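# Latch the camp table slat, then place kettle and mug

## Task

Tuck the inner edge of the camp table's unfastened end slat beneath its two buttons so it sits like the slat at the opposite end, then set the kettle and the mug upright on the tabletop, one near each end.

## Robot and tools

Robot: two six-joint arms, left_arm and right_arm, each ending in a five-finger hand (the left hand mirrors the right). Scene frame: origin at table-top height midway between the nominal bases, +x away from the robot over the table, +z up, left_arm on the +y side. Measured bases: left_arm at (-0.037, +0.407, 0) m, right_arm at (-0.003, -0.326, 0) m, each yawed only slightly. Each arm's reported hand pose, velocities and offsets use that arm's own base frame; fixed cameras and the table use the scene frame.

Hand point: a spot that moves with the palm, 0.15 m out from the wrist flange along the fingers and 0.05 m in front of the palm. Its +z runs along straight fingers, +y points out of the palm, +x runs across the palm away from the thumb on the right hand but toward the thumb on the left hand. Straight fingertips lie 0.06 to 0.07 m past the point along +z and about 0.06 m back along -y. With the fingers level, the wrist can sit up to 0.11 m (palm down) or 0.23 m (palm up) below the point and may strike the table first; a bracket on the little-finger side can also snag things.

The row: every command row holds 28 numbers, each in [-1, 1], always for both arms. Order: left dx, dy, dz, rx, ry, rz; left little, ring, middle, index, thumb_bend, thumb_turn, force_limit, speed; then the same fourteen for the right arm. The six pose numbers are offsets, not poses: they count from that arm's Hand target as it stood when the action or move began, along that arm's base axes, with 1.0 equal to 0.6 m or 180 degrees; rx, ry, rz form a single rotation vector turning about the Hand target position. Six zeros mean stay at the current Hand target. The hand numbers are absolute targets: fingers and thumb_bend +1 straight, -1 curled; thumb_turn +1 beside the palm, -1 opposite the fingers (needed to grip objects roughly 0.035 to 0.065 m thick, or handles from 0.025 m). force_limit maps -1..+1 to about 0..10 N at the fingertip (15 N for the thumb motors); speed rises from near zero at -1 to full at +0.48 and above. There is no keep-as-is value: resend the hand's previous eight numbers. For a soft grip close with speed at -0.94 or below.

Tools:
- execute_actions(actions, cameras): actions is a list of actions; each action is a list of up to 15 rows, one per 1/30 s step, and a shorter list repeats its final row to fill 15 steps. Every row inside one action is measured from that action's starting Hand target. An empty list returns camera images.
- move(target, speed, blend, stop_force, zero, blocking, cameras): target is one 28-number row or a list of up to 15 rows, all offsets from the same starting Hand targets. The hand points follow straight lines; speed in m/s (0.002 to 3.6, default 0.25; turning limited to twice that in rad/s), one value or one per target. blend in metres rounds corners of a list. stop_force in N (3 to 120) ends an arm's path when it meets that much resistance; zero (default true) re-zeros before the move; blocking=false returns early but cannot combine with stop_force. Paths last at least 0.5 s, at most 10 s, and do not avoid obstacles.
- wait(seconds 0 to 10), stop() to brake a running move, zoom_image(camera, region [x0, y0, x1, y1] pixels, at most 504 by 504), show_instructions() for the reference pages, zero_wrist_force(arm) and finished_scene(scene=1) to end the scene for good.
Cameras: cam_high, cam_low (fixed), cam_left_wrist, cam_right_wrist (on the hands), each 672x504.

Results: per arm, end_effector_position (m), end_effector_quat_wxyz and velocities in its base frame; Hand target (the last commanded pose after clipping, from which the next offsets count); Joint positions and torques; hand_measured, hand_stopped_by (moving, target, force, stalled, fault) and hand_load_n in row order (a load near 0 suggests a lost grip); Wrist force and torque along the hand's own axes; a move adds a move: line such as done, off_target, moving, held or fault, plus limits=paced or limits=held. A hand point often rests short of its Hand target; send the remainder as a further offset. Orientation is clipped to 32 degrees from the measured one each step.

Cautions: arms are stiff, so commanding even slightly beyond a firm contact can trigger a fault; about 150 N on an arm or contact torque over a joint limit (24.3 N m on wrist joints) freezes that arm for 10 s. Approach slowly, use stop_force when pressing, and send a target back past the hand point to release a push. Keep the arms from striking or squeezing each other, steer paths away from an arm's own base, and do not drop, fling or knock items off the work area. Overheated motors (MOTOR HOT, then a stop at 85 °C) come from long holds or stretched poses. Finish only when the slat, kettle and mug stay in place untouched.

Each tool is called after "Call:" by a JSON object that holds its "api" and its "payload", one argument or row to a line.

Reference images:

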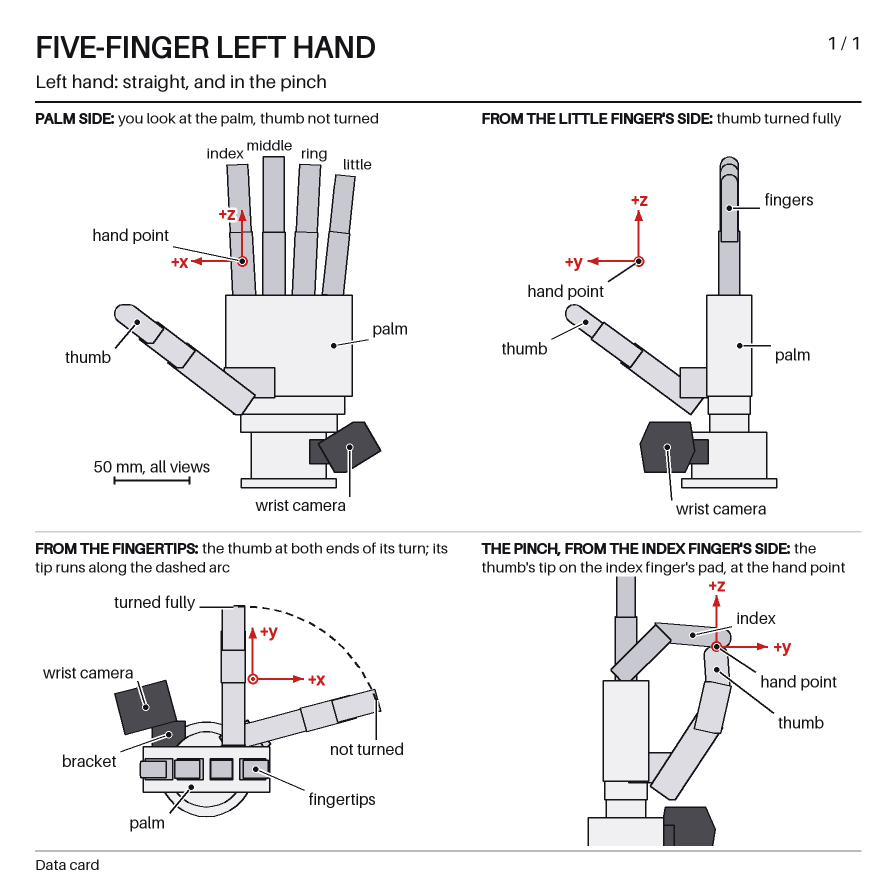

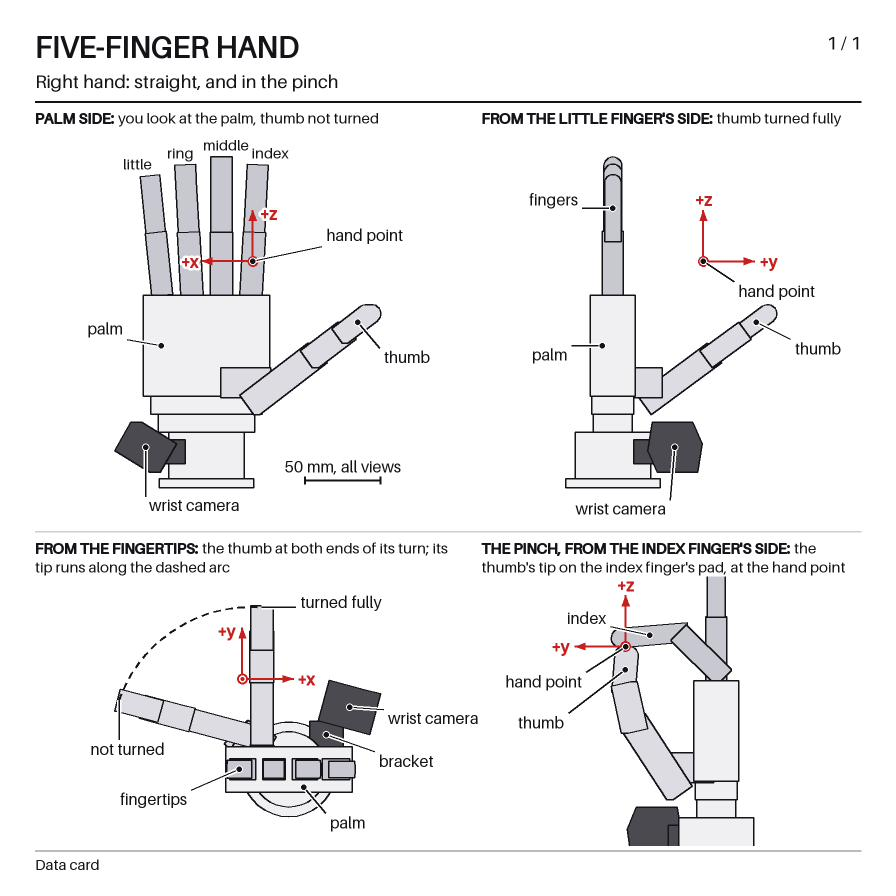

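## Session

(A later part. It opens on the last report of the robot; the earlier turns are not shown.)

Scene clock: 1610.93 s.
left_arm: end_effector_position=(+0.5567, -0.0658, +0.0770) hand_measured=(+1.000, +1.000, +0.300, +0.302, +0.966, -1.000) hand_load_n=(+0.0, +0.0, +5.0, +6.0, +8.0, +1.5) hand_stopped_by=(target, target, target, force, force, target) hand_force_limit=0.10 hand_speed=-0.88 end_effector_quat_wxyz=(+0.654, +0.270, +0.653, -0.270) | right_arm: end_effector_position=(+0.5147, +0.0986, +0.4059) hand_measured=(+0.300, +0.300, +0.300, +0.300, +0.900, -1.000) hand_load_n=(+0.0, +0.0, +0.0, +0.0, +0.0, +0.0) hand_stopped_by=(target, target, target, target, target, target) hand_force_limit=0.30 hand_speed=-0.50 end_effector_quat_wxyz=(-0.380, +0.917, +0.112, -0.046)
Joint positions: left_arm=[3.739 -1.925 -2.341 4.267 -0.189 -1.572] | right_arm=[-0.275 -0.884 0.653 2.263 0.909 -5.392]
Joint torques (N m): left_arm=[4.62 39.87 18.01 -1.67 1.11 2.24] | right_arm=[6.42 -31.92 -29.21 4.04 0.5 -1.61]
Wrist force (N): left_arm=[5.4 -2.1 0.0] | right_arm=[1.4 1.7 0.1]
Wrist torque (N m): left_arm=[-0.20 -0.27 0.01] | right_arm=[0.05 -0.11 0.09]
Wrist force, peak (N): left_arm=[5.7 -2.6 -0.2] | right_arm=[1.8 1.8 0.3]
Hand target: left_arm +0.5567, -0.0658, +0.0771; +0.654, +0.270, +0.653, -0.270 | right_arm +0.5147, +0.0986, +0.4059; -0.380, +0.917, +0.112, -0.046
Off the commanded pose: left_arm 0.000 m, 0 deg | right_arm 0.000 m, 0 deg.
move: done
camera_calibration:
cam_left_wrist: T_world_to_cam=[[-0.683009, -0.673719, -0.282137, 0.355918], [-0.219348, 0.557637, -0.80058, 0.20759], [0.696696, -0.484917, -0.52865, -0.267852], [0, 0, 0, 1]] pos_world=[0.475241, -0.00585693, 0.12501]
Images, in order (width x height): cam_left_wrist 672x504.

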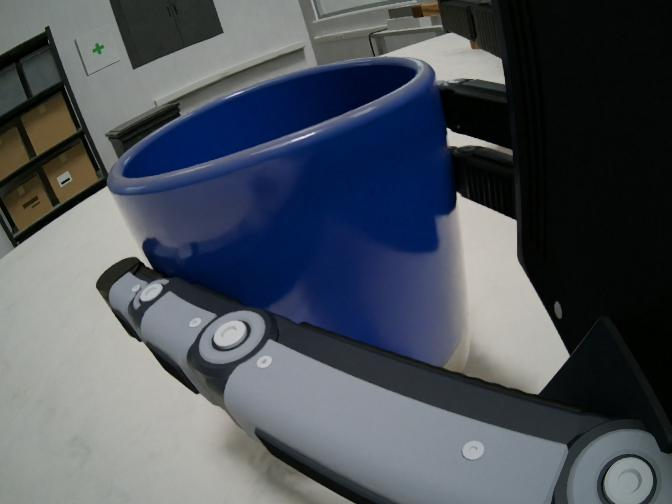

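Call:
{"api": "move", "payload": {
  "target": [
    [0,0,0.29,0,0,0, 1,1,0.3,0.3,0.25,-1,0.1,-0.88, 0,0,0,0,0,0, 0.3,0.3,0.3,0.3,0.9,-1,0.3,-0.5],
    [-0.0912,-0.407,0.29,0,0,0.25, 1,1,0.3,0.3,0.25,-1,0.1,-0.88, 0,0,0,0,0,0, 0.3,0.3,0.3,0.3,0.9,-1,0.3,-0.5]
  ],
  "speed": 0.13,
  "blend": [0.04,0],
  "cameras": ["all"]
}}

Scene clock: 1673.07 s.
left_arm: end_effector_position=(+0.5020, -0.3100, +0.2511) hand_measured=(+1.000, +1.000, +0.300, +0.302, +0.966, -1.000) hand_load_n=(+0.0, +0.0, +5.0, +5.5, +8.0, +1.5) hand_stopped_by=(target, target, target, force, force, target) hand_force_limit=0.10 hand_speed=-0.88 end_effector_quat_wxyz=(+0.707, +0.000, +0.707, +0.001) | right_arm: end_effector_position=(+0.5147, +0.0986, +0.4059) hand_measured=(+0.300, +0.300, +0.300, +0.300, +0.900, -1.000) hand_load_n=(+0.0, +0.0, +0.0, +0.0, +0.0, +0.0) hand_stopped_by=(target, target, target, target, target, target) hand_force_limit=0.30 hand_speed=-0.50 end_effector_quat_wxyz=(-0.380, +0.917, +0.112, -0.046)
Joint positions: left_arm=[2.47 -1.78 -1.887 3.667 -2.244 -1.57] | right_arm=[-0.275 -0.884 0.653 2.263 0.909 -5.392]
Joint torques (N m): left_arm=[-5.76 17.16 26.76 -0.9 -1.59 -1.4] | right_arm=[7.14 -32.32 -28.76 4.53 0.48 -1.46]
Wrist force (N): left_arm=[5.3 -2.4 -0.4] | right_arm=[1.7 1.6 0.2]
Wrist torque (N m): left_arm=[-0.23 -0.26 0.02] | right_arm=[0.03 -0.16 0.11]
Wrist force, peak (N): left_arm=[6.0 -2.6 -0.1] | right_arm=[1.8 1.8 0.2]
Hand target: left_arm +0.5020, -0.3100, +0.2511; +0.707, +0.000, +0.707, +0.001 | right_arm +0.5147, +0.0986, +0.4059; -0.380, +0.917, +0.112, -0.046
Off the commanded pose: left_arm 0.000 m, 0 deg | right_arm 0.000 m, 0 deg.
move: done
camera_calibration:
cam_left_wrist: T_world_to_cam=[[-0.00678097, -0.959344, -0.282159, -0.224802], [-0.54946, 0.239327, -0.80051, 0.53817], [0.835492, 0.149607, -0.528744, -0.129119], [0, 0, 0, 1]] pos_world=[0.402056, -0.325144, 0.29911]
cam_right_wrist: T_world_to_cam=[[0.423265, -0.60802, -0.671683, 0.109255], [-0.69446, -0.693861, 0.190479, 0.354083], [-0.58187, 0.385834, -0.715933, 0.670772], [0, 0, 0, 1]] pos_world=[0.589955, 0.0533066, 0.486167]

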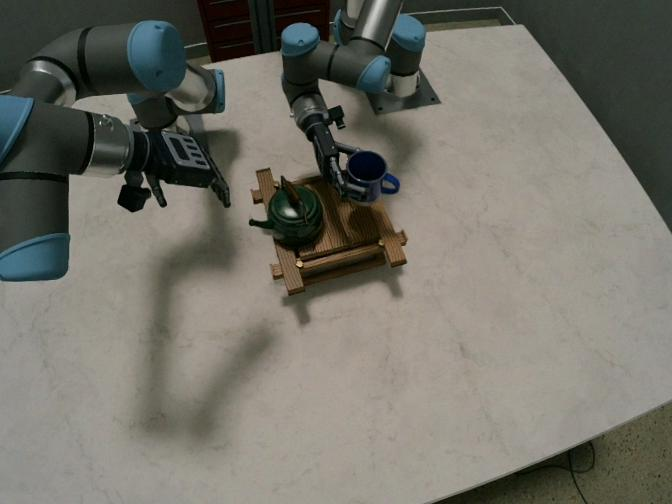

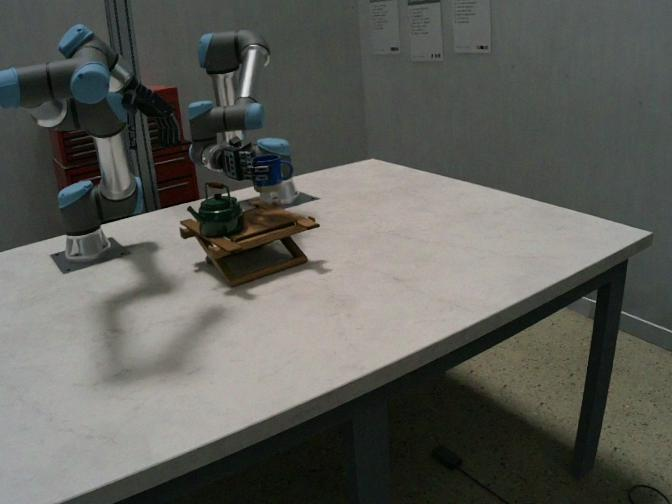

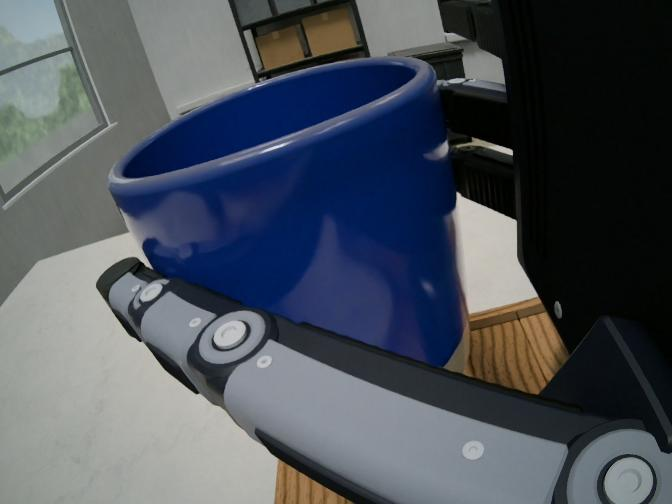

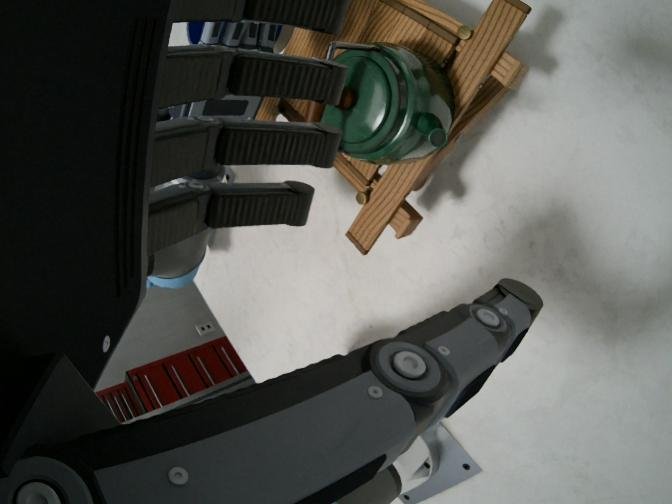

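Call:
{"api": "zoom_image", "payload": {
  "camera": "cam_high",
  "region": [240, 120, 420, 300]
}}

Call:
{"api": "zoom_image", "payload": {
  "camera": "cam_low",
  "region": [170, 130, 330, 290]
}}

Scaled by 2.800 from the camera's 672x504 image, which has a finer 960x720 frame.

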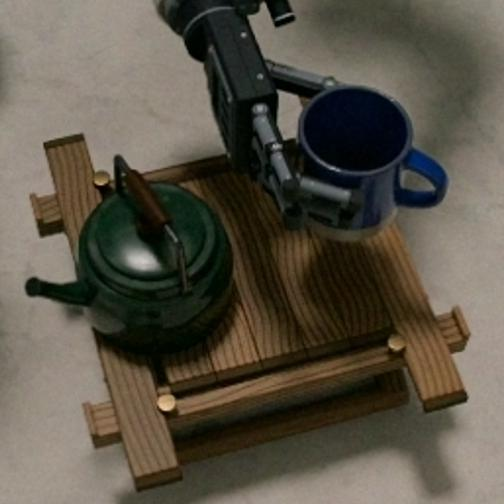

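Scaled by 3.150 from the camera's 672x504 image, which has a finer 960x720 frame.

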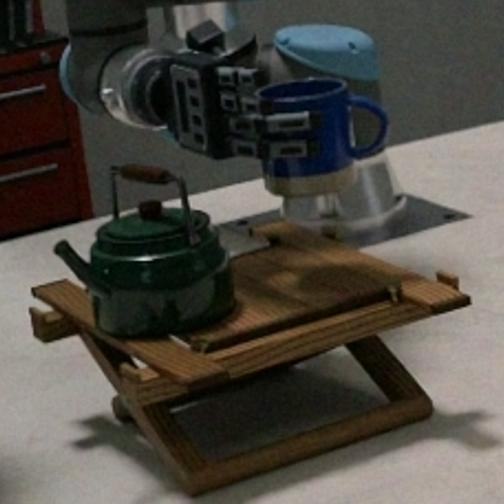

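Call:
{"api": "move", "payload": {
  "target": [-0.0125,0,-0.0667,0,0,0, 1,1,0.3,0.3,0.25,-1,0.1,-0.88, 0,0,0,0,0,0, 0.3,0.3,0.3,0.3,0.9,-1,0.3,-0.5],
  "speed": 0.08,
  "cameras": ["cam_high","cam_low"]
}}

Call:
{"api": "zoom_image", "payload": {
  "camera": "cam_high",
  "region": [240, 120, 420, 300]
}}

Call:
{"api": "zoom_image", "payload": {
  "camera": "cam_low",
  "region": [170, 130, 330, 290]
}}

Scene clock: 1687.13 s.
left_arm: end_effector_position=(+0.4945, -0.3100, +0.2112) hand_measured=(+1.000, +1.000, +0.300, +0.302, +0.966, -1.000) hand_load_n=(+0.0, +0.5, +5.0, +5.5, +8.0, +1.5) hand_stopped_by=(target, target, target, force, force, target) hand_force_limit=0.10 hand_speed=-0.88 end_effector_quat_wxyz=(+0.707, +0.000, +0.707, +0.001) | right_arm: end_effector_position=(+0.5147, +0.0986, +0.4059) hand_measured=(+0.300, +0.300, +0.300, +0.300, +0.900, -1.000) hand_load_n=(+0.0, +0.0, +0.0, +0.0, +0.0, +0.0) hand_stopped_by=(target, target, target, target, target, target) hand_force_limit=0.30 hand_speed=-0.50 end_effector_quat_wxyz=(-0.380, +0.917, +0.112, -0.046)
Joint positions: left_arm=[2.459 -1.826 -1.949 3.775 -2.255 -1.57] | right_arm=[-0.275 -0.884 0.653 2.263 0.909 -5.392]
Joint torques (N m): left_arm=[-6.92 17.85 6.4 3.6 -2.03 2.26] | right_arm=[6.65 -32.04 -28.85 4.29 0.45 -1.38]
Wrist force (N): left_arm=[5.5 -2.2 -0.1] | right_arm=[1.7 1.6 0.3]
Wrist torque (N m): left_arm=[-0.21 -0.32 0.12] | right_arm=[0.02 -0.16 0.11]
Wrist force, peak (N): left_arm=[6.0 -2.4 -0.2] | right_arm=[1.9 1.8 0.4]
Hand target: left_arm +0.4945, -0.3100, +0.2110; +0.707, +0.000, +0.707, +0.001 | right_arm +0.5147, +0.0986, +0.4059; -0.380, +0.917, +0.112, -0.046
Off the commanded pose: left_arm 0.000 m, 0 deg | right_arm 0.000 m, 0 deg.
move: done
Images, in order (width x height): cam_high 672x504, cam_low 672x504.

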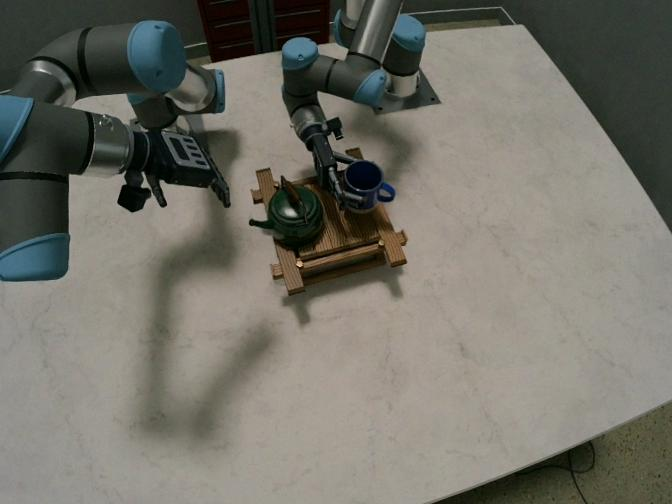

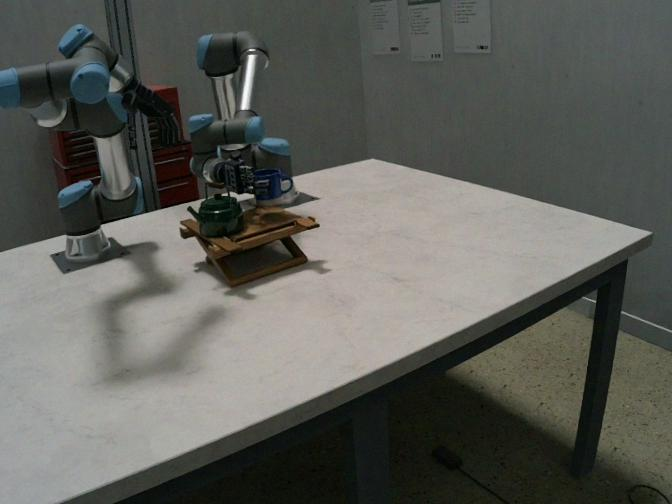

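Scaled by 2.800 from the camera's 672x504 image, which has a finer 960x720 frame.

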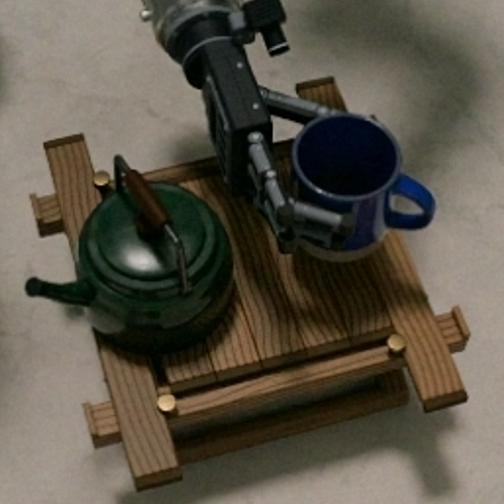

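Scaled by 3.150 from the camera's 672x504 image, which has a finer 960x720 frame.

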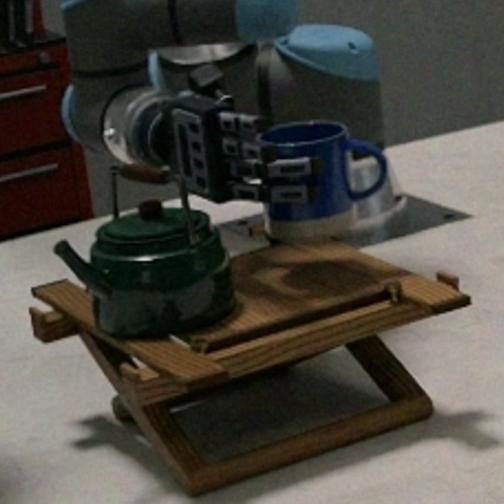

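Call:
{"api": "move", "payload": {
  "target": [0,0,-0.09,0,0,0, 1,1,0.3,0.3,0.25,-1,0.1,-0.88, 0,0,0,0,0,0, 0.3,0.3,0.3,0.3,0.9,-1,0.3,-0.5],
  "speed": 0.02,
  "stop_force": 3,
  "cameras": ["cam_high","cam_low","cam_left_wrist"]
}}

Call:
{"api": "zoom_image", "payload": {
  "camera": "cam_high",
  "region": [240, 120, 420, 300]
}}

Call:
{"api": "zoom_image", "payload": {
  "camera": "cam_low",
  "region": [170, 130, 330, 290]
}}

Scene clock: 1697.97 s.
left_arm: end_effector_position=(+0.4945, -0.3100, +0.1707) hand_measured=(+1.000, +1.000, +0.300, +0.302, +0.966, -1.000) hand_load_n=(+0.0, +0.0, +4.5, +6.0, +8.0, +0.5) hand_stopped_by=(target, target, target, force, force, target) hand_force_limit=0.10 hand_speed=-0.88 end_effector_quat_wxyz=(+0.707, +0.000, +0.707, +0.001) | right_arm: end_effector_position=(+0.5147, +0.0986, +0.4059) hand_measured=(+0.300, +0.300, +0.300, +0.300, +0.900, -1.000) hand_load_n=(+0.0, +0.0, +0.0, +0.0, +0.0, +0.0) hand_stopped_by=(target, target, target, target, target, target) hand_force_limit=0.30 hand_speed=-0.50 end_effector_quat_wxyz=(-0.380, +0.917, +0.112, -0.046)
Joint positions: left_arm=[2.459 -1.892 -1.991 3.882 -2.255 -1.57] | right_arm=[-0.275 -0.884 0.653 2.263 0.909 -5.392]
Joint torques (N m): left_arm=[-2.74 45.37 23.49 -0.95 0.57 -0.75] | right_arm=[7.81 -31.6 -30.09 4.17 0.24 -1.55]
Wrist force (N): left_arm=[5.0 -2.2 -0.1] | right_arm=[1.7 1.7 0.4]
Wrist torque (N m): left_arm=[-0.24 -0.26 0.03] | right_arm=[0.02 -0.17 0.11]
Wrist force, peak (N): left_arm=[5.6 -2.5 -0.1] | right_arm=[1.8 1.8 0.3]
Hand target: left_arm +0.4945, -0.3100, +0.1707; +0.707, +0.000, +0.707, +0.001 (not the last commanded pose) | right_arm +0.5147, +0.0986, +0.4059; -0.380, +0.917, +0.112, -0.046
Off the commanded pose: left_arm 0.014 m, 0 deg | right_arm 0.000 m, 0 deg.
move: contact (left_arm)
camera_calibration:
cam_left_wrist: T_world_to_cam=[[-0.0066335, -0.959373, -0.282061, -0.247724], [-0.549596, 0.239143, -0.800472, 0.469697], [0.835404, 0.14971, -0.528854, -0.165255], [0, 0, 0, 1]] pos_world=[0.394555, -0.325244, 0.21871]
Images, in order (width x height): cam_high 672x504, cam_low 672x504, cam_left_wrist 672x504.

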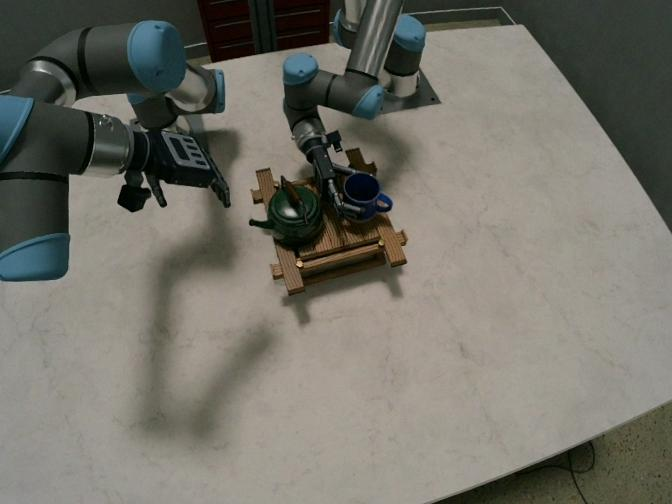

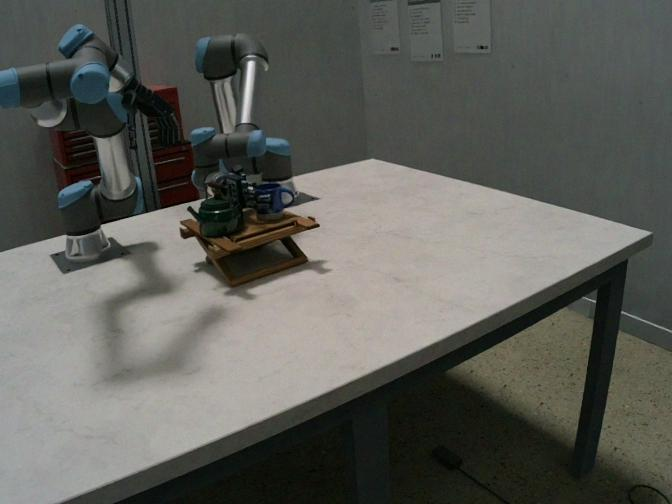

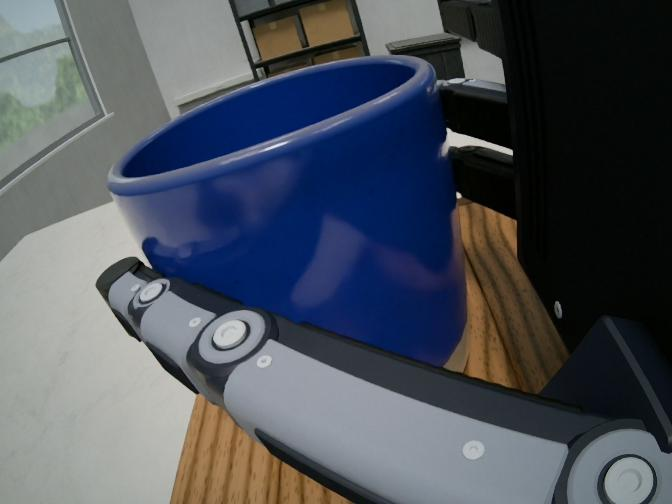

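Scaled by 2.800 from the camera's 672x504 image, which has a finer 960x720 frame.

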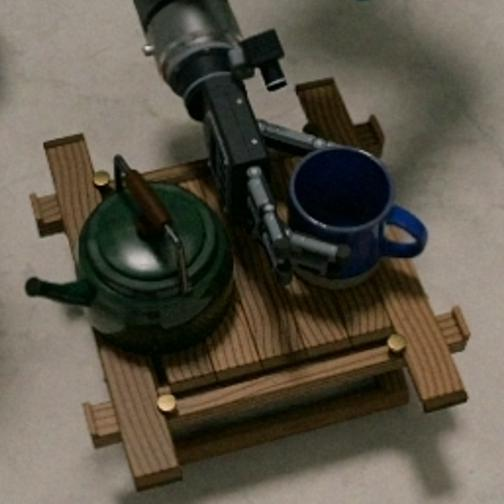

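Scaled by 3.150 from the camera's 672x504 image, which has a finer 960x720 frame.

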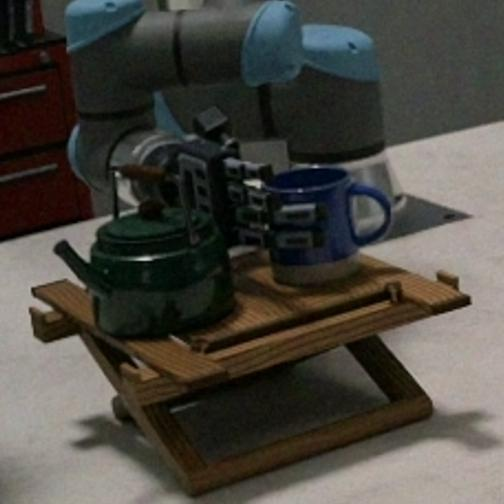

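Call:
{"api": "move", "payload": {
  "target": [0,0,-0.0025,0,0,0, 1,1,0.3,0.3,0.25,-1,0.1,-0.88, 0,0,0,0,0,0, 0.3,0.3,0.3,0.3,0.9,-1,0.3,-0.5],
  "speed": 0.01
}}

Scene clock: 1708.50 s.
left_arm: end_effector_position=(+0.4945, -0.3100, +0.1693) hand_measured=(+1.000, +1.000, +0.300, +0.302, +0.966, -1.000) hand_load_n=(+0.0, +0.0, +5.5, +5.5, +8.0, -5.0) hand_stopped_by=(target, target, target, force, force, target) hand_force_limit=0.10 hand_speed=-0.88 end_effector_quat_wxyz=(+0.707, +0.000, +0.707, +0.001) | right_arm: end_effector_position=(+0.5147, +0.0986, +0.4059) hand_measured=(+0.300, +0.300, +0.300, +0.300, +0.900, -1.000) hand_load_n=(+0.0, +0.0, +0.0, +0.0, +0.0, +0.0) hand_stopped_by=(target, target, target, target, target, target) hand_force_limit=0.30 hand_speed=-0.50 end_effector_quat_wxyz=(-0.380, +0.917, +0.112, -0.046)
Joint positions: left_arm=[2.459 -1.894 -1.992 3.886 -2.255 -1.57] | right_arm=[-0.275 -0.884 0.653 2.263 0.909 -5.392]
Joint torques (N m): left_arm=[5.27 10.54 -1.63 1.87 1.01 -1.27] | right_arm=[7.04 -31.12 -31.2 4.29 0.53 -1.72]
Wrist force (N): left_arm=[-7.2 -2.6 -0.2] | right_arm=[1.8 1.7 0.3]
Wrist torque (N m): left_arm=[-0.19 -0.32 0.02] | right_arm=[0.03 -0.17 0.11]
Wrist force, peak (N): left_arm=[-7.3 -2.5 -0.2] | right_arm=[1.8 1.8 0.3]
Hand target: left_arm +0.4945, -0.3100, +0.1692; +0.707, +0.000, +0.707, +0.001 | right_arm +0.5147, +0.0986, +0.4059; -0.380, +0.917, +0.112, -0.046
Off the commanded pose: left_arm 0.000 m, 0 deg | right_arm 0.000 m, 0 deg.
move: done

Call:
{"api": "move", "payload": {
  "target": [0,0,0.0017,0,0,0, 1,1,0.3,0.3,0.25,-1,0.1,-0.88, 0,0,0,0,0,0, 0.3,0.3,0.3,0.3,0.9,-1,0.3,-0.5],
  "speed": 0.01
}}

Scene clock: 1714.83 s.
left_arm: end_effector_position=(+0.4945, -0.3100, +0.1701) hand_measured=(+1.000, +1.000, +0.300, +0.302, +0.966, -1.000) hand_load_n=(+0.0, +0.0, +4.5, +6.5, +8.0, -0.5) hand_stopped_by=(target, target, target, force, force, target) hand_force_limit=0.10 hand_speed=-0.88 end_effector_quat_wxyz=(+0.707, +0.000, +0.707, +0.001) | right_arm: end_effector_position=(+0.5147, +0.0986, +0.4059) hand_measured=(+0.300, +0.300, +0.300, +0.300, +0.900, -1.000) hand_load_n=(+0.0, +0.0, +0.0, +0.0, +0.0, +0.0) hand_stopped_by=(target, target, target, target, target, target) hand_force_limit=0.30 hand_speed=-0.50 end_effector_quat_wxyz=(-0.380, +0.917, +0.112, -0.046)
Joint positions: left_arm=[2.459 -1.893 -1.991 3.884 -2.255 -1.57] | right_arm=[-0.275 -0.884 0.653 2.263 0.909 -5.392]
Joint torques (N m): left_arm=[5.98 44.22 22.94 -0.71 -1.84 -1.39] | right_arm=[7.46 -32.91 -29.05 4.16 0.27 -1.59]
Wrist force (N): left_arm=[4.5 -2.2 -0.2] | right_arm=[1.6 1.6 0.3]
Wrist torque (N m): left_arm=[-0.25 -0.23 0.04] | right_arm=[0.03 -0.14 0.10]
Wrist force, peak (N): left_arm=[-8.0 -3.0 -0.2] | right_arm=[1.9 2.0 0.5]
Hand target: left_arm +0.4945, -0.3100, +0.1702; +0.707, +0.000, +0.707, +0.001 | right_arm +0.5147, +0.0986, +0.4059; -0.380, +0.917, +0.112, -0.046
Off the commanded pose: left_arm 0.000 m, 0 deg | right_arm 0.000 m, 0 deg.
move: done

Call:
{"api": "execute_actions", "payload": {
  "actions": [
    [[0,0,0,0,0,0, 1,1,0.3,0.3,1,-1,0.1,-0.88, 0,0,0,0,0,0, 0.3,0.3,0.3,0.3,0.9,-1,0.3,-0.5]],
    [[0,0,0,0,0,0, 1,1,0.5,0.5,1,-1,0.1,-0.8, 0,0,0,0,0,0, 0.3,0.3,0.3,0.3,0.9,-1,0.3,-0.5]],
    [[0,0,0,0,0,0, 1,1,0.5,0.5,1,-1,0.1,-0.8, 0,0,0,0,0,0, 0.3,0.3,0.3,0.3,0.9,-1,0.3,-0.5]],
    [[0,0,0,0,0,0, 1,1,0.5,0.5,1,-1,0.1,-0.8, 0,0,0,0,0,0, 0.3,0.3,0.3,0.3,0.9,-1,0.3,-0.5]]
  ],
  "cameras": ["cam_high","cam_left_wrist"]
}}

Scene clock: 1722.20 s.
left_arm: end_effector_position=(+0.4945, -0.3100, +0.1702) hand_measured=(+1.000, +1.000, +0.500, +0.500, +1.000, -1.000) hand_load_n=(+0.0, +0.0, +0.0, +0.0, +0.0, +1.0) hand_stopped_by=(target, target, target, target, target, target) hand_force_limit=0.10 hand_speed=-0.80 end_effector_quat_wxyz=(+0.707, +0.000, +0.707, +0.001) | right_arm: end_effector_position=(+0.5147, +0.0986, +0.4059) hand_measured=(+0.300, +0.300, +0.300, +0.300, +0.900, -1.000) hand_load_n=(+0.0, +0.0, +0.0, +0.0, +0.0, +0.0) hand_stopped_by=(target, target, target, target, target, target) hand_force_limit=0.30 hand_speed=-0.50 end_effector_quat_wxyz=(-0.380, +0.917, +0.112, -0.046)
Joint positions: left_arm=[2.459 -1.892 -1.991 3.884 -2.255 -1.57] | right_arm=[-0.275 -0.884 0.653 2.263 0.909 -5.392]
Joint torques (N m): left_arm=[5.93 37.28 16.93 -1.03 0.73 -0.27] | right_arm=[7.83 -32.5 -29.99 4.19 0.13 -1.54]
Wrist force (N): left_arm=[2.8 -1.9 -0.6] | right_arm=[1.6 1.4 0.3]
Wrist torque (N m): left_arm=[-0.23 -0.30 0.04] | right_arm=[0.00 -0.15 0.10]
Wrist force, peak (N): left_arm=[5.4 -2.4 -0.1] | right_arm=[1.8 1.9 0.3]
Hand target: left_arm +0.4945, -0.3100, +0.1702; +0.707, +0.000, +0.707, +0.001 | right_arm +0.5147, +0.0986, +0.4059; -0.380, +0.917, +0.112, -0.046
Off the commanded pose: left_arm 0.000 m, 0 deg | right_arm 0.000 m, 0 deg.
Step readings (end_effector_position of left_arm | right_arm):
0: (+0.4945, -0.3100, +0.1702) | (+0.5147, +0.0986, +0.4059)
1: (+0.4945, -0.3100, +0.1702) | (+0.5147, +0.0986, +0.4059)
2: (+0.4945, -0.3100, +0.1702) | (+0.5147, +0.0986, +0.4059)
4: (+0.4945, -0.3100, +0.1702) | (+0.5147, +0.0986, +0.4059)
8: (+0.4945, -0.3100, +0.1702) | (+0.5147, +0.0986, +0.4059)
15: (+0.4945, -0.3100, +0.1702) | (+0.5147, +0.0986, +0.4059)
16: (+0.4945, -0.3100, +0.1702) | (+0.5147, +0.0986, +0.4059)
17: (+0.4945, -0.3100, +0.1702) | (+0.5147, +0.0986, +0.4059)
19: (+0.4945, -0.3100, +0.1702) | (+0.5147, +0.0986, +0.4059)
23: (+0.4945, -0.3100, +0.1702) | (+0.5147, +0.0986, +0.4059)
30: (+0.4945, -0.3100, +0.1702) | (+0.5147, +0.0986, +0.4059)
31: (+0.4945, -0.3100, +0.1702) | (+0.5147, +0.0986, +0.4059)
32: (+0.4945, -0.3100, +0.1702) | (+0.5147, +0.0986, +0.4059)
34: (+0.4945, -0.3100, +0.1702) | (+0.5147, +0.0986, +0.4059)
38: (+0.4945, -0.3100, +0.1702) | (+0.5147, +0.0986, +0.4059)
45: (+0.4945, -0.3100, +0.1702) | (+0.5147, +0.0986, +0.4059)
46: (+0.4945, -0.3100, +0.1702) | (+0.5147, +0.0986, +0.4059)
47: (+0.4945, -0.3100, +0.1702) | (+0.5147, +0.0986, +0.4059)
49: (+0.4945, -0.3100, +0.1702) | (+0.5147, +0.0986, +0.4059)
53: (+0.4945, -0.3100, +0.1702) | (+0.5147, +0.0986, +0.4059)
60: (+0.4945, -0.3100, +0.1702) | (+0.5147, +0.0986, +0.4059)
camera_calibration:
cam_left_wrist: T_world_to_cam=[[-0.00661951, -0.95938, -0.282041, -0.247849], [-0.549596, 0.239119, -0.800479, 0.46937], [0.835404, 0.14971, -0.528854, -0.165467], [0, 0, 0, 1]] pos_world=[0.394555, -0.325244, 0.21831]
Images, in order (width x height): cam_high 672x504, cam_left_wrist 672x504.

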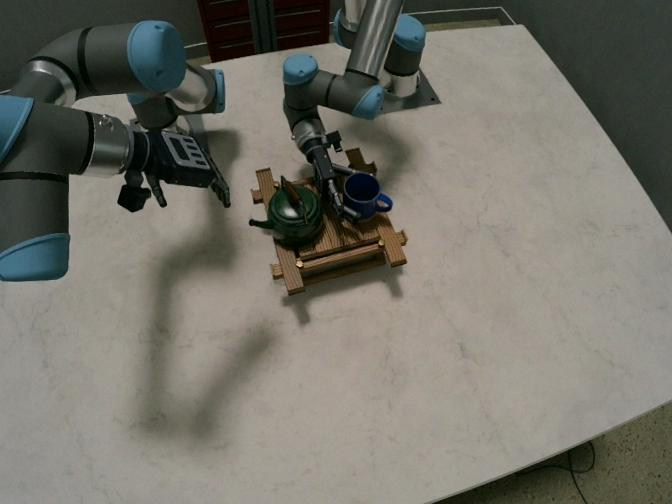

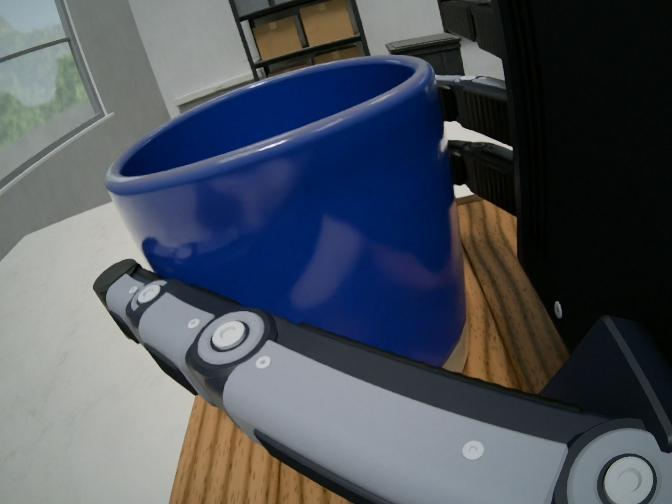

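Call:
{"api": "move", "payload": {
  "target": [
    [0,0.015,0,0,0,0, 1,1,1,1,1,-1,0.1,-0.5, 0,0,0,0,0,0, 0.3,0.3,0.3,0.3,0.9,-1,0.3,-0.5]
  ],
  "speed": 0.03,
  "cameras": ["cam_left_wrist","cam_high"]
}}

Call:
{"api": "zoom_image", "payload": {
  "camera": "cam_high",
  "region": [240, 120, 420, 300]
}}

Scene clock: 1727.00 s.
left_arm: end_effector_position=(+0.4945, -0.3012, +0.1702) hand_measured=(+1.000, +1.000, +1.000, +1.000, +1.000, -1.000) hand_load_n=(+0.0, +0.0, +0.0, +0.0, +0.0, +0.5) hand_stopped_by=(target, target, target, target, target, target) hand_force_limit=0.10 hand_speed=-0.50 end_effector_quat_wxyz=(+0.707, +0.000, +0.707, +0.001) | right_arm: end_effector_position=(+0.5147, +0.0986, +0.4059) hand_measured=(+0.300, +0.300, +0.300, +0.300, +0.900, -1.000) hand_load_n=(+0.0, +0.0, +0.0, +0.0, +0.0, +0.0) hand_stopped_by=(target, target, target, target, target, target) hand_force_limit=0.30 hand_speed=-0.50 end_effector_quat_wxyz=(-0.380, +0.917, +0.112, -0.046)
Joint positions: left_arm=[2.475 -1.878 -2.013 3.89 -2.239 -1.57] | right_arm=[-0.275 -0.884 0.653 2.263 0.909 -5.392]
Joint torques (N m): left_arm=[5.81 42.89 2.27 3.43 1.71 -1.02] | right_arm=[7.34 -32.69 -29.75 4.36 0.23 -1.62]
Wrist force (N): left_arm=[2.5 -2.1 0.1] | right_arm=[1.7 1.4 0.4]
Wrist torque (N m): left_arm=[-0.21 -0.28 0.05] | right_arm=[-0.02 -0.16 0.10]
Wrist force, peak (N): left_arm=[2.9 -2.1 -0.7] | right_arm=[1.9 1.8 0.3]
Hand target: left_arm +0.4945, -0.3010, +0.1702; +0.707, +0.000, +0.707, +0.001 | right_arm +0.5147, +0.0986, +0.4059; -0.380, +0.917, +0.112, -0.046
Off the commanded pose: left_arm 0.000 m, 0 deg | right_arm 0.000 m, 0 deg.
move: done
camera_calibration:
cam_left_wrist: T_world_to_cam=[[-0.0066335, -0.959373, -0.282061, -0.239394], [-0.549596, 0.239143, -0.800472, 0.467272], [0.835404, 0.14971, -0.528854, -0.166784], [0, 0, 0, 1]] pos_world=[0.394555, -0.316444, 0.21831]
Images, in order (width x height): cam_high 672x504, cam_left_wrist 672x504.

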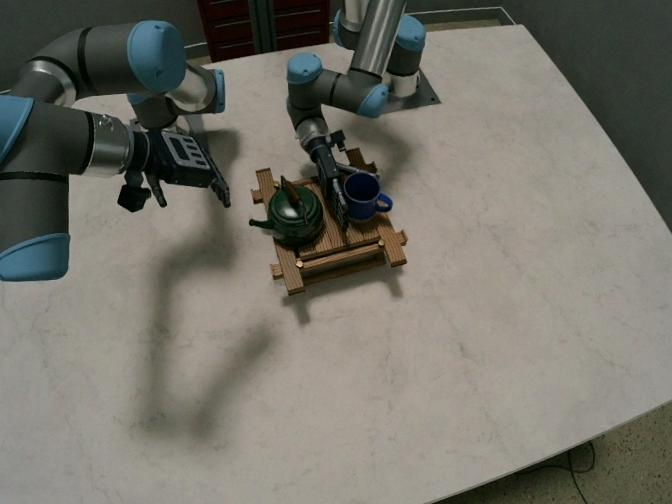

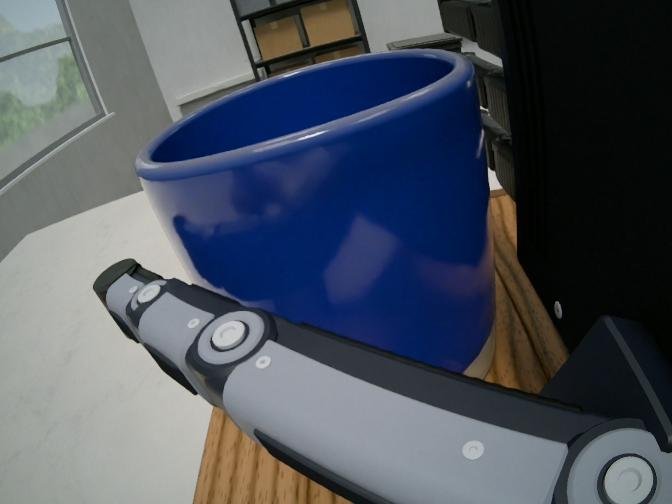

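Scaled by 2.800 from the camera's 672x504 image, which has a finer 960x720 frame.

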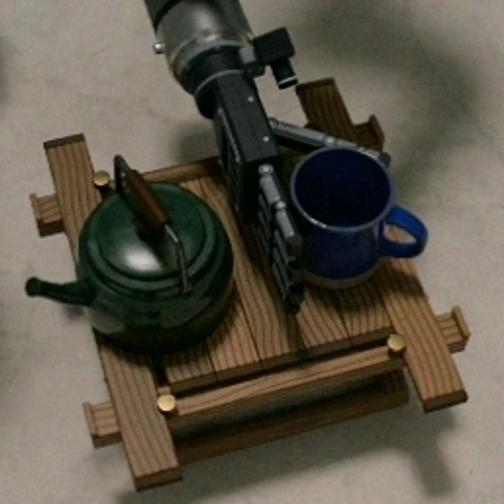

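Call:
{"api": "move", "payload": {
  "target": [0,0,0.05,0,0,0, 1,1,1,1,1,-1,0.1,-0.5, 0,0,0,0,0,0, 0.3,0.3,0.3,0.3,0.9,-1,0.3,-0.5],
  "speed": 0.03,
  "stop_force": 3,
  "cameras": ["cam_left_wrist"]
}}

Scene clock: 1732.13 s.
left_arm: end_effector_position=(+0.4945, -0.3010, +0.2002) hand_measured=(+1.000, +1.000, +1.000, +1.000, +1.000, -1.000) hand_load_n=(+0.0, +0.0, +0.0, +0.0, +0.0, +0.5) hand_stopped_by=(target, target, target, target, target, target) hand_force_limit=0.10 hand_speed=-0.50 end_effector_quat_wxyz=(+0.707, +0.000, +0.707, +0.001) | right_arm: end_effector_position=(+0.5147, +0.0986, +0.4059) hand_measured=(+0.300, +0.300, +0.300, +0.300, +0.900, -1.000) hand_load_n=(+0.0, +0.0, +0.0, +0.0, +0.0, +0.0) hand_stopped_by=(target, target, target, target, target, target) hand_force_limit=0.30 hand_speed=-0.50 end_effector_quat_wxyz=(-0.380, +0.917, +0.112, -0.046)
Joint positions: left_arm=[2.475 -1.827 -1.983 3.81 -2.239 -1.57] | right_arm=[-0.275 -0.884 0.653 2.263 0.909 -5.392]
Joint torques (N m): left_arm=[5.63 42.1 23.4 -1.2 0.5 -1.41] | right_arm=[7.02 -33.67 -28.34 4 0.09 -1.68]
Wrist force (N): left_arm=[2.3 -2.2 0.2] | right_arm=[1.7 1.5 0.4]
Wrist torque (N m): left_arm=[-0.24 -0.24 0.05] | right_arm=[0.00 -0.15 0.10]
Wrist force, peak (N): left_arm=[2.6 -2.5 0.0] | right_arm=[1.8 1.8 0.5]
Hand target: left_arm +0.4945, -0.3010, +0.2002; +0.707, +0.000, +0.707, +0.001 | right_arm +0.5147, +0.0986, +0.4059; -0.380, +0.917, +0.112, -0.046
Off the commanded pose: left_arm 0.000 m, 0 deg | right_arm 0.000 m, 0 deg.
move: done
camera_calibration:
cam_left_wrist: T_world_to_cam=[[-0.00668675, -0.95935, -0.282139, -0.230692], [-0.549594, 0.239236, -0.800445, 0.491261], [0.835405, 0.149709, -0.528853, -0.150949], [0, 0, 0, 1]] pos_world=[0.394555, -0.316244, 0.24831]
Images, in order (width x height): cam_left_wrist 672x504.

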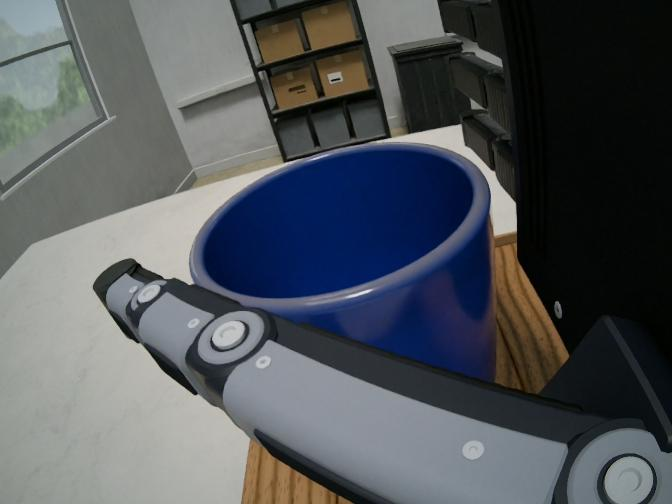

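Clear. Lift away further.

Call:
{"api": "move", "payload": {
  "target": [
    [0,0,0.1,0,0,0, 1,1,1,1,1,-1,0.1,-0.5, 0,0,0,0,0,0, 0.3,0.3,0.3,0.3,0.9,-1,0.3,-0.5],
    [0,0,0.25,0,0,0, 1,1,1,1,1,-1,0.1,-0.5, 0,0,0,0,0,0, 0.3,0.3,0.3,0.3,0.9,-1,0.3,-0.5]
  ],
  "speed": [0.05,0.12],
  "blend": [0.01,0],
  "cameras": ["cam_high","cam_low","cam_left_wrist"]
}}

Call:
{"api": "zoom_image", "payload": {
  "camera": "cam_high",
  "region": [240, 120, 420, 300]
}}

Call:
{"api": "zoom_image", "payload": {
  "camera": "cam_low",
  "region": [170, 130, 330, 290]
}}

Scene clock: 1739.37 s.
left_arm: end_effector_position=(+0.4945, -0.3010, +0.3501) hand_measured=(+1.000, +1.000, +1.000, +1.000, +1.000, -1.000) hand_load_n=(+0.0, +0.0, +0.0, +0.0, +0.0, +0.0) hand_stopped_by=(target, target, target, target, target, target) hand_force_limit=0.10 hand_speed=-0.50 end_effector_quat_wxyz=(+0.707, +0.000, +0.707, +0.001) | right_arm: end_effector_position=(+0.5147, +0.0986, +0.4059) hand_measured=(+0.300, +0.300, +0.300, +0.300, +0.900, -1.000) hand_load_n=(+0.0, +0.0, +0.0, +0.0, +0.0, +0.5) hand_stopped_by=(target, target, target, target, target, target) hand_force_limit=0.30 hand_speed=-0.50 end_effector_quat_wxyz=(-0.380, +0.917, +0.112, -0.046)
Joint positions: left_arm=[2.476 -1.66 -1.754 3.414 -2.239 -1.57] | right_arm=[-0.275 -0.884 0.653 2.263 0.909 -5.392]
Joint torques (N m): left_arm=[-3.54 38.49 29.79 -1.42 -1.86 -1.65] | right_arm=[7.03 -32.19 -30.93 4.04 0.16 -1.77]
Wrist force (N): left_arm=[2.2 -2.3 -0.2] | right_arm=[1.6 1.7 0.4]
Wrist torque (N m): left_arm=[-0.23 -0.24 0.19] | right_arm=[0.04 -0.14 0.10]
Wrist force, peak (N): left_arm=[2.7 -2.4 -0.1] | right_arm=[1.9 1.9 0.4]
Hand target: left_arm +0.4945, -0.3010, +0.3502; +0.707, +0.000, +0.707, +0.001 | right_arm +0.5147, +0.0986, +0.4059; -0.380, +0.917, +0.112, -0.046
Off the commanded pose: left_arm 0.000 m, 0 deg | right_arm 0.000 m, 0 deg.
move: done
camera_calibration:
cam_left_wrist: T_world_to_cam=[[-0.00653946, -0.959365, -0.282092, -0.188481], [-0.549616, 0.239116, -0.800466, 0.611226], [0.835392, 0.149808, -0.528846, -0.0716406], [0, 0, 0, 1]] pos_world=[0.394555, -0.316244, 0.39821]
Images, in order (width x height): cam_high 672x504, cam_low 672x504, cam_left_wrist 672x504.

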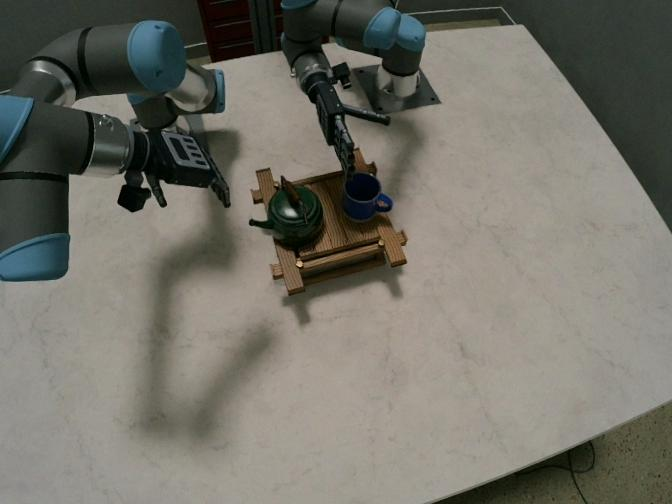

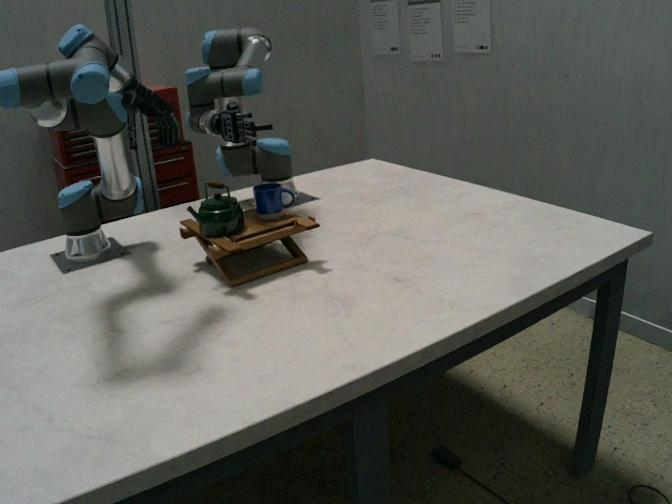

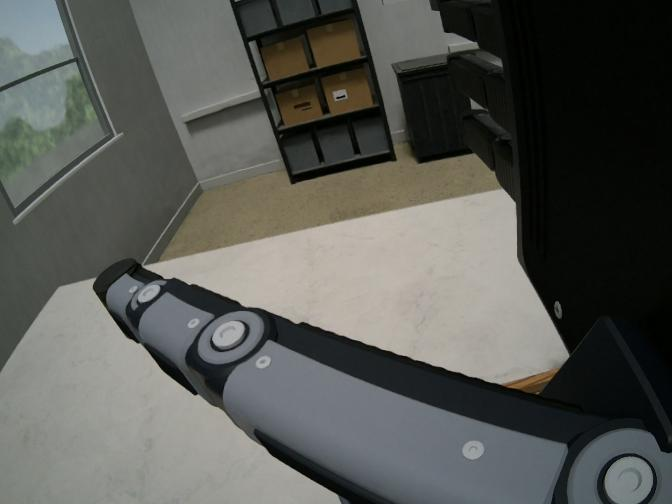

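Scaled by 2.800 from the camera's 672x504 image, which has a finer 960x720 frame.

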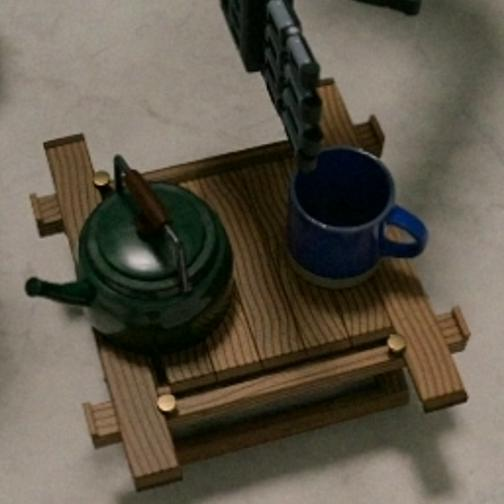

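Scaled by 3.150 from the camera's 672x504 image, which has a finer 960x720 frame.

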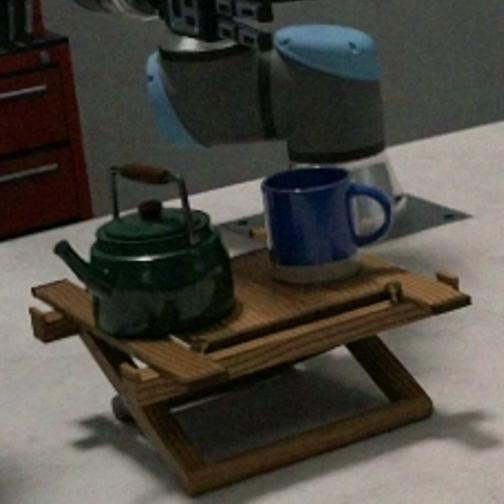

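Call:
{"api": "move", "payload": {
  "target": [-0.06,0.17,0.05,0,0,0, 1,1,1,1,1,-1,0.1,-0.5, 0,0,0,0,0,0, 0.3,0.3,0.3,0.3,0.9,-1,0.3,-0.5],
  "speed": 0.15,
  "cameras": ["cam_high"]
}}

Call:
{"api": "zoom_image", "payload": {
  "camera": "cam_high",
  "region": [240, 120, 420, 300]
}}

Scene clock: 1748.67 s.
left_arm: end_effector_position=(+0.4585, -0.1991, +0.3802) hand_measured=(+1.000, +1.000, +1.000, +1.000, +1.000, -1.000) hand_load_n=(+0.0, +0.0, +0.0, +0.0, +0.0, +0.5) hand_stopped_by=(target, target, target, target, target, target) hand_force_limit=0.10 hand_speed=-0.50 end_effector_quat_wxyz=(+0.707, +0.000, +0.707, +0.001) | right_arm: end_effector_position=(+0.5147, +0.0986, +0.4059) hand_measured=(+0.300, +0.300, +0.300, +0.300, +0.900, -1.000) hand_load_n=(+0.0, +0.0, +0.5, -0.5, +0.0, +0.0) hand_stopped_by=(target, target, target, target, target, target) hand_force_limit=0.30 hand_speed=-0.50 end_effector_quat_wxyz=(-0.380, +0.917, +0.112, -0.046)
Joint positions: left_arm=[2.659 -1.379 -1.939 3.319 -2.055 -1.57] | right_arm=[-0.275 -0.884 0.653 2.263 0.909 -5.392]
Joint torques (N m): left_arm=[7.22 26.7 8.28 -1.24 1.74 -1.34] | right_arm=[8.75 -33.49 -28.85 4.36 0.18 -1.36]
Wrist force (N): left_arm=[2.6 -2.3 0.0] | right_arm=[1.6 1.7 0.2]
Wrist torque (N m): left_arm=[-0.22 -0.28 0.22] | right_arm=[0.05 -0.13 0.10]
Wrist force, peak (N): left_arm=[2.4 -2.8 0.1] | right_arm=[1.8 1.8 0.4]
Hand target: left_arm +0.4585, -0.1990, +0.3802; +0.707, +0.000, +0.707, +0.001 | right_arm +0.5147, +0.0986, +0.4059; -0.380, +0.917, +0.112, -0.046
Off the commanded pose: left_arm 0.000 m, 0 deg | right_arm 0.000 m, 0 deg.
move: done
Images, in order (width x height): cam_high 672x504.

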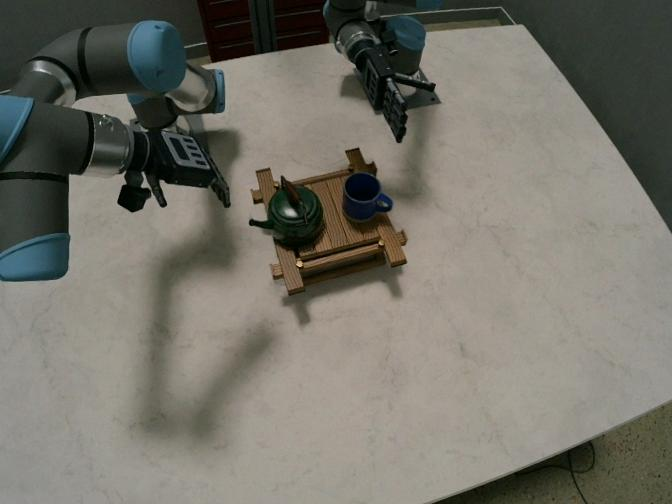

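Scaled by 2.800 from the camera's 672x504 image, which has a finer 960x720 frame.

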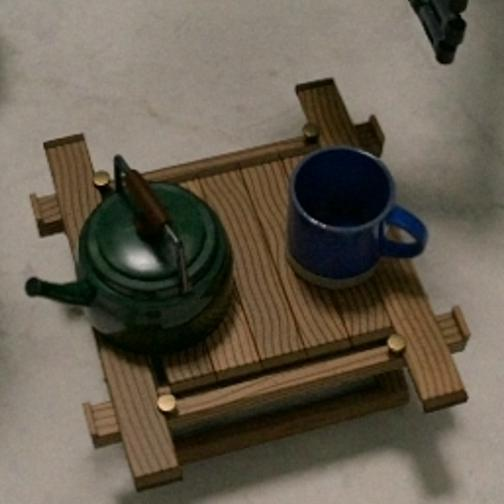

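All four buttons still overlap their slats, and the kettle and mug stand at opposite ends of the top.

Call:
{"api": "finished_scene", "payload": {

}}

The scene is finished: the task was done.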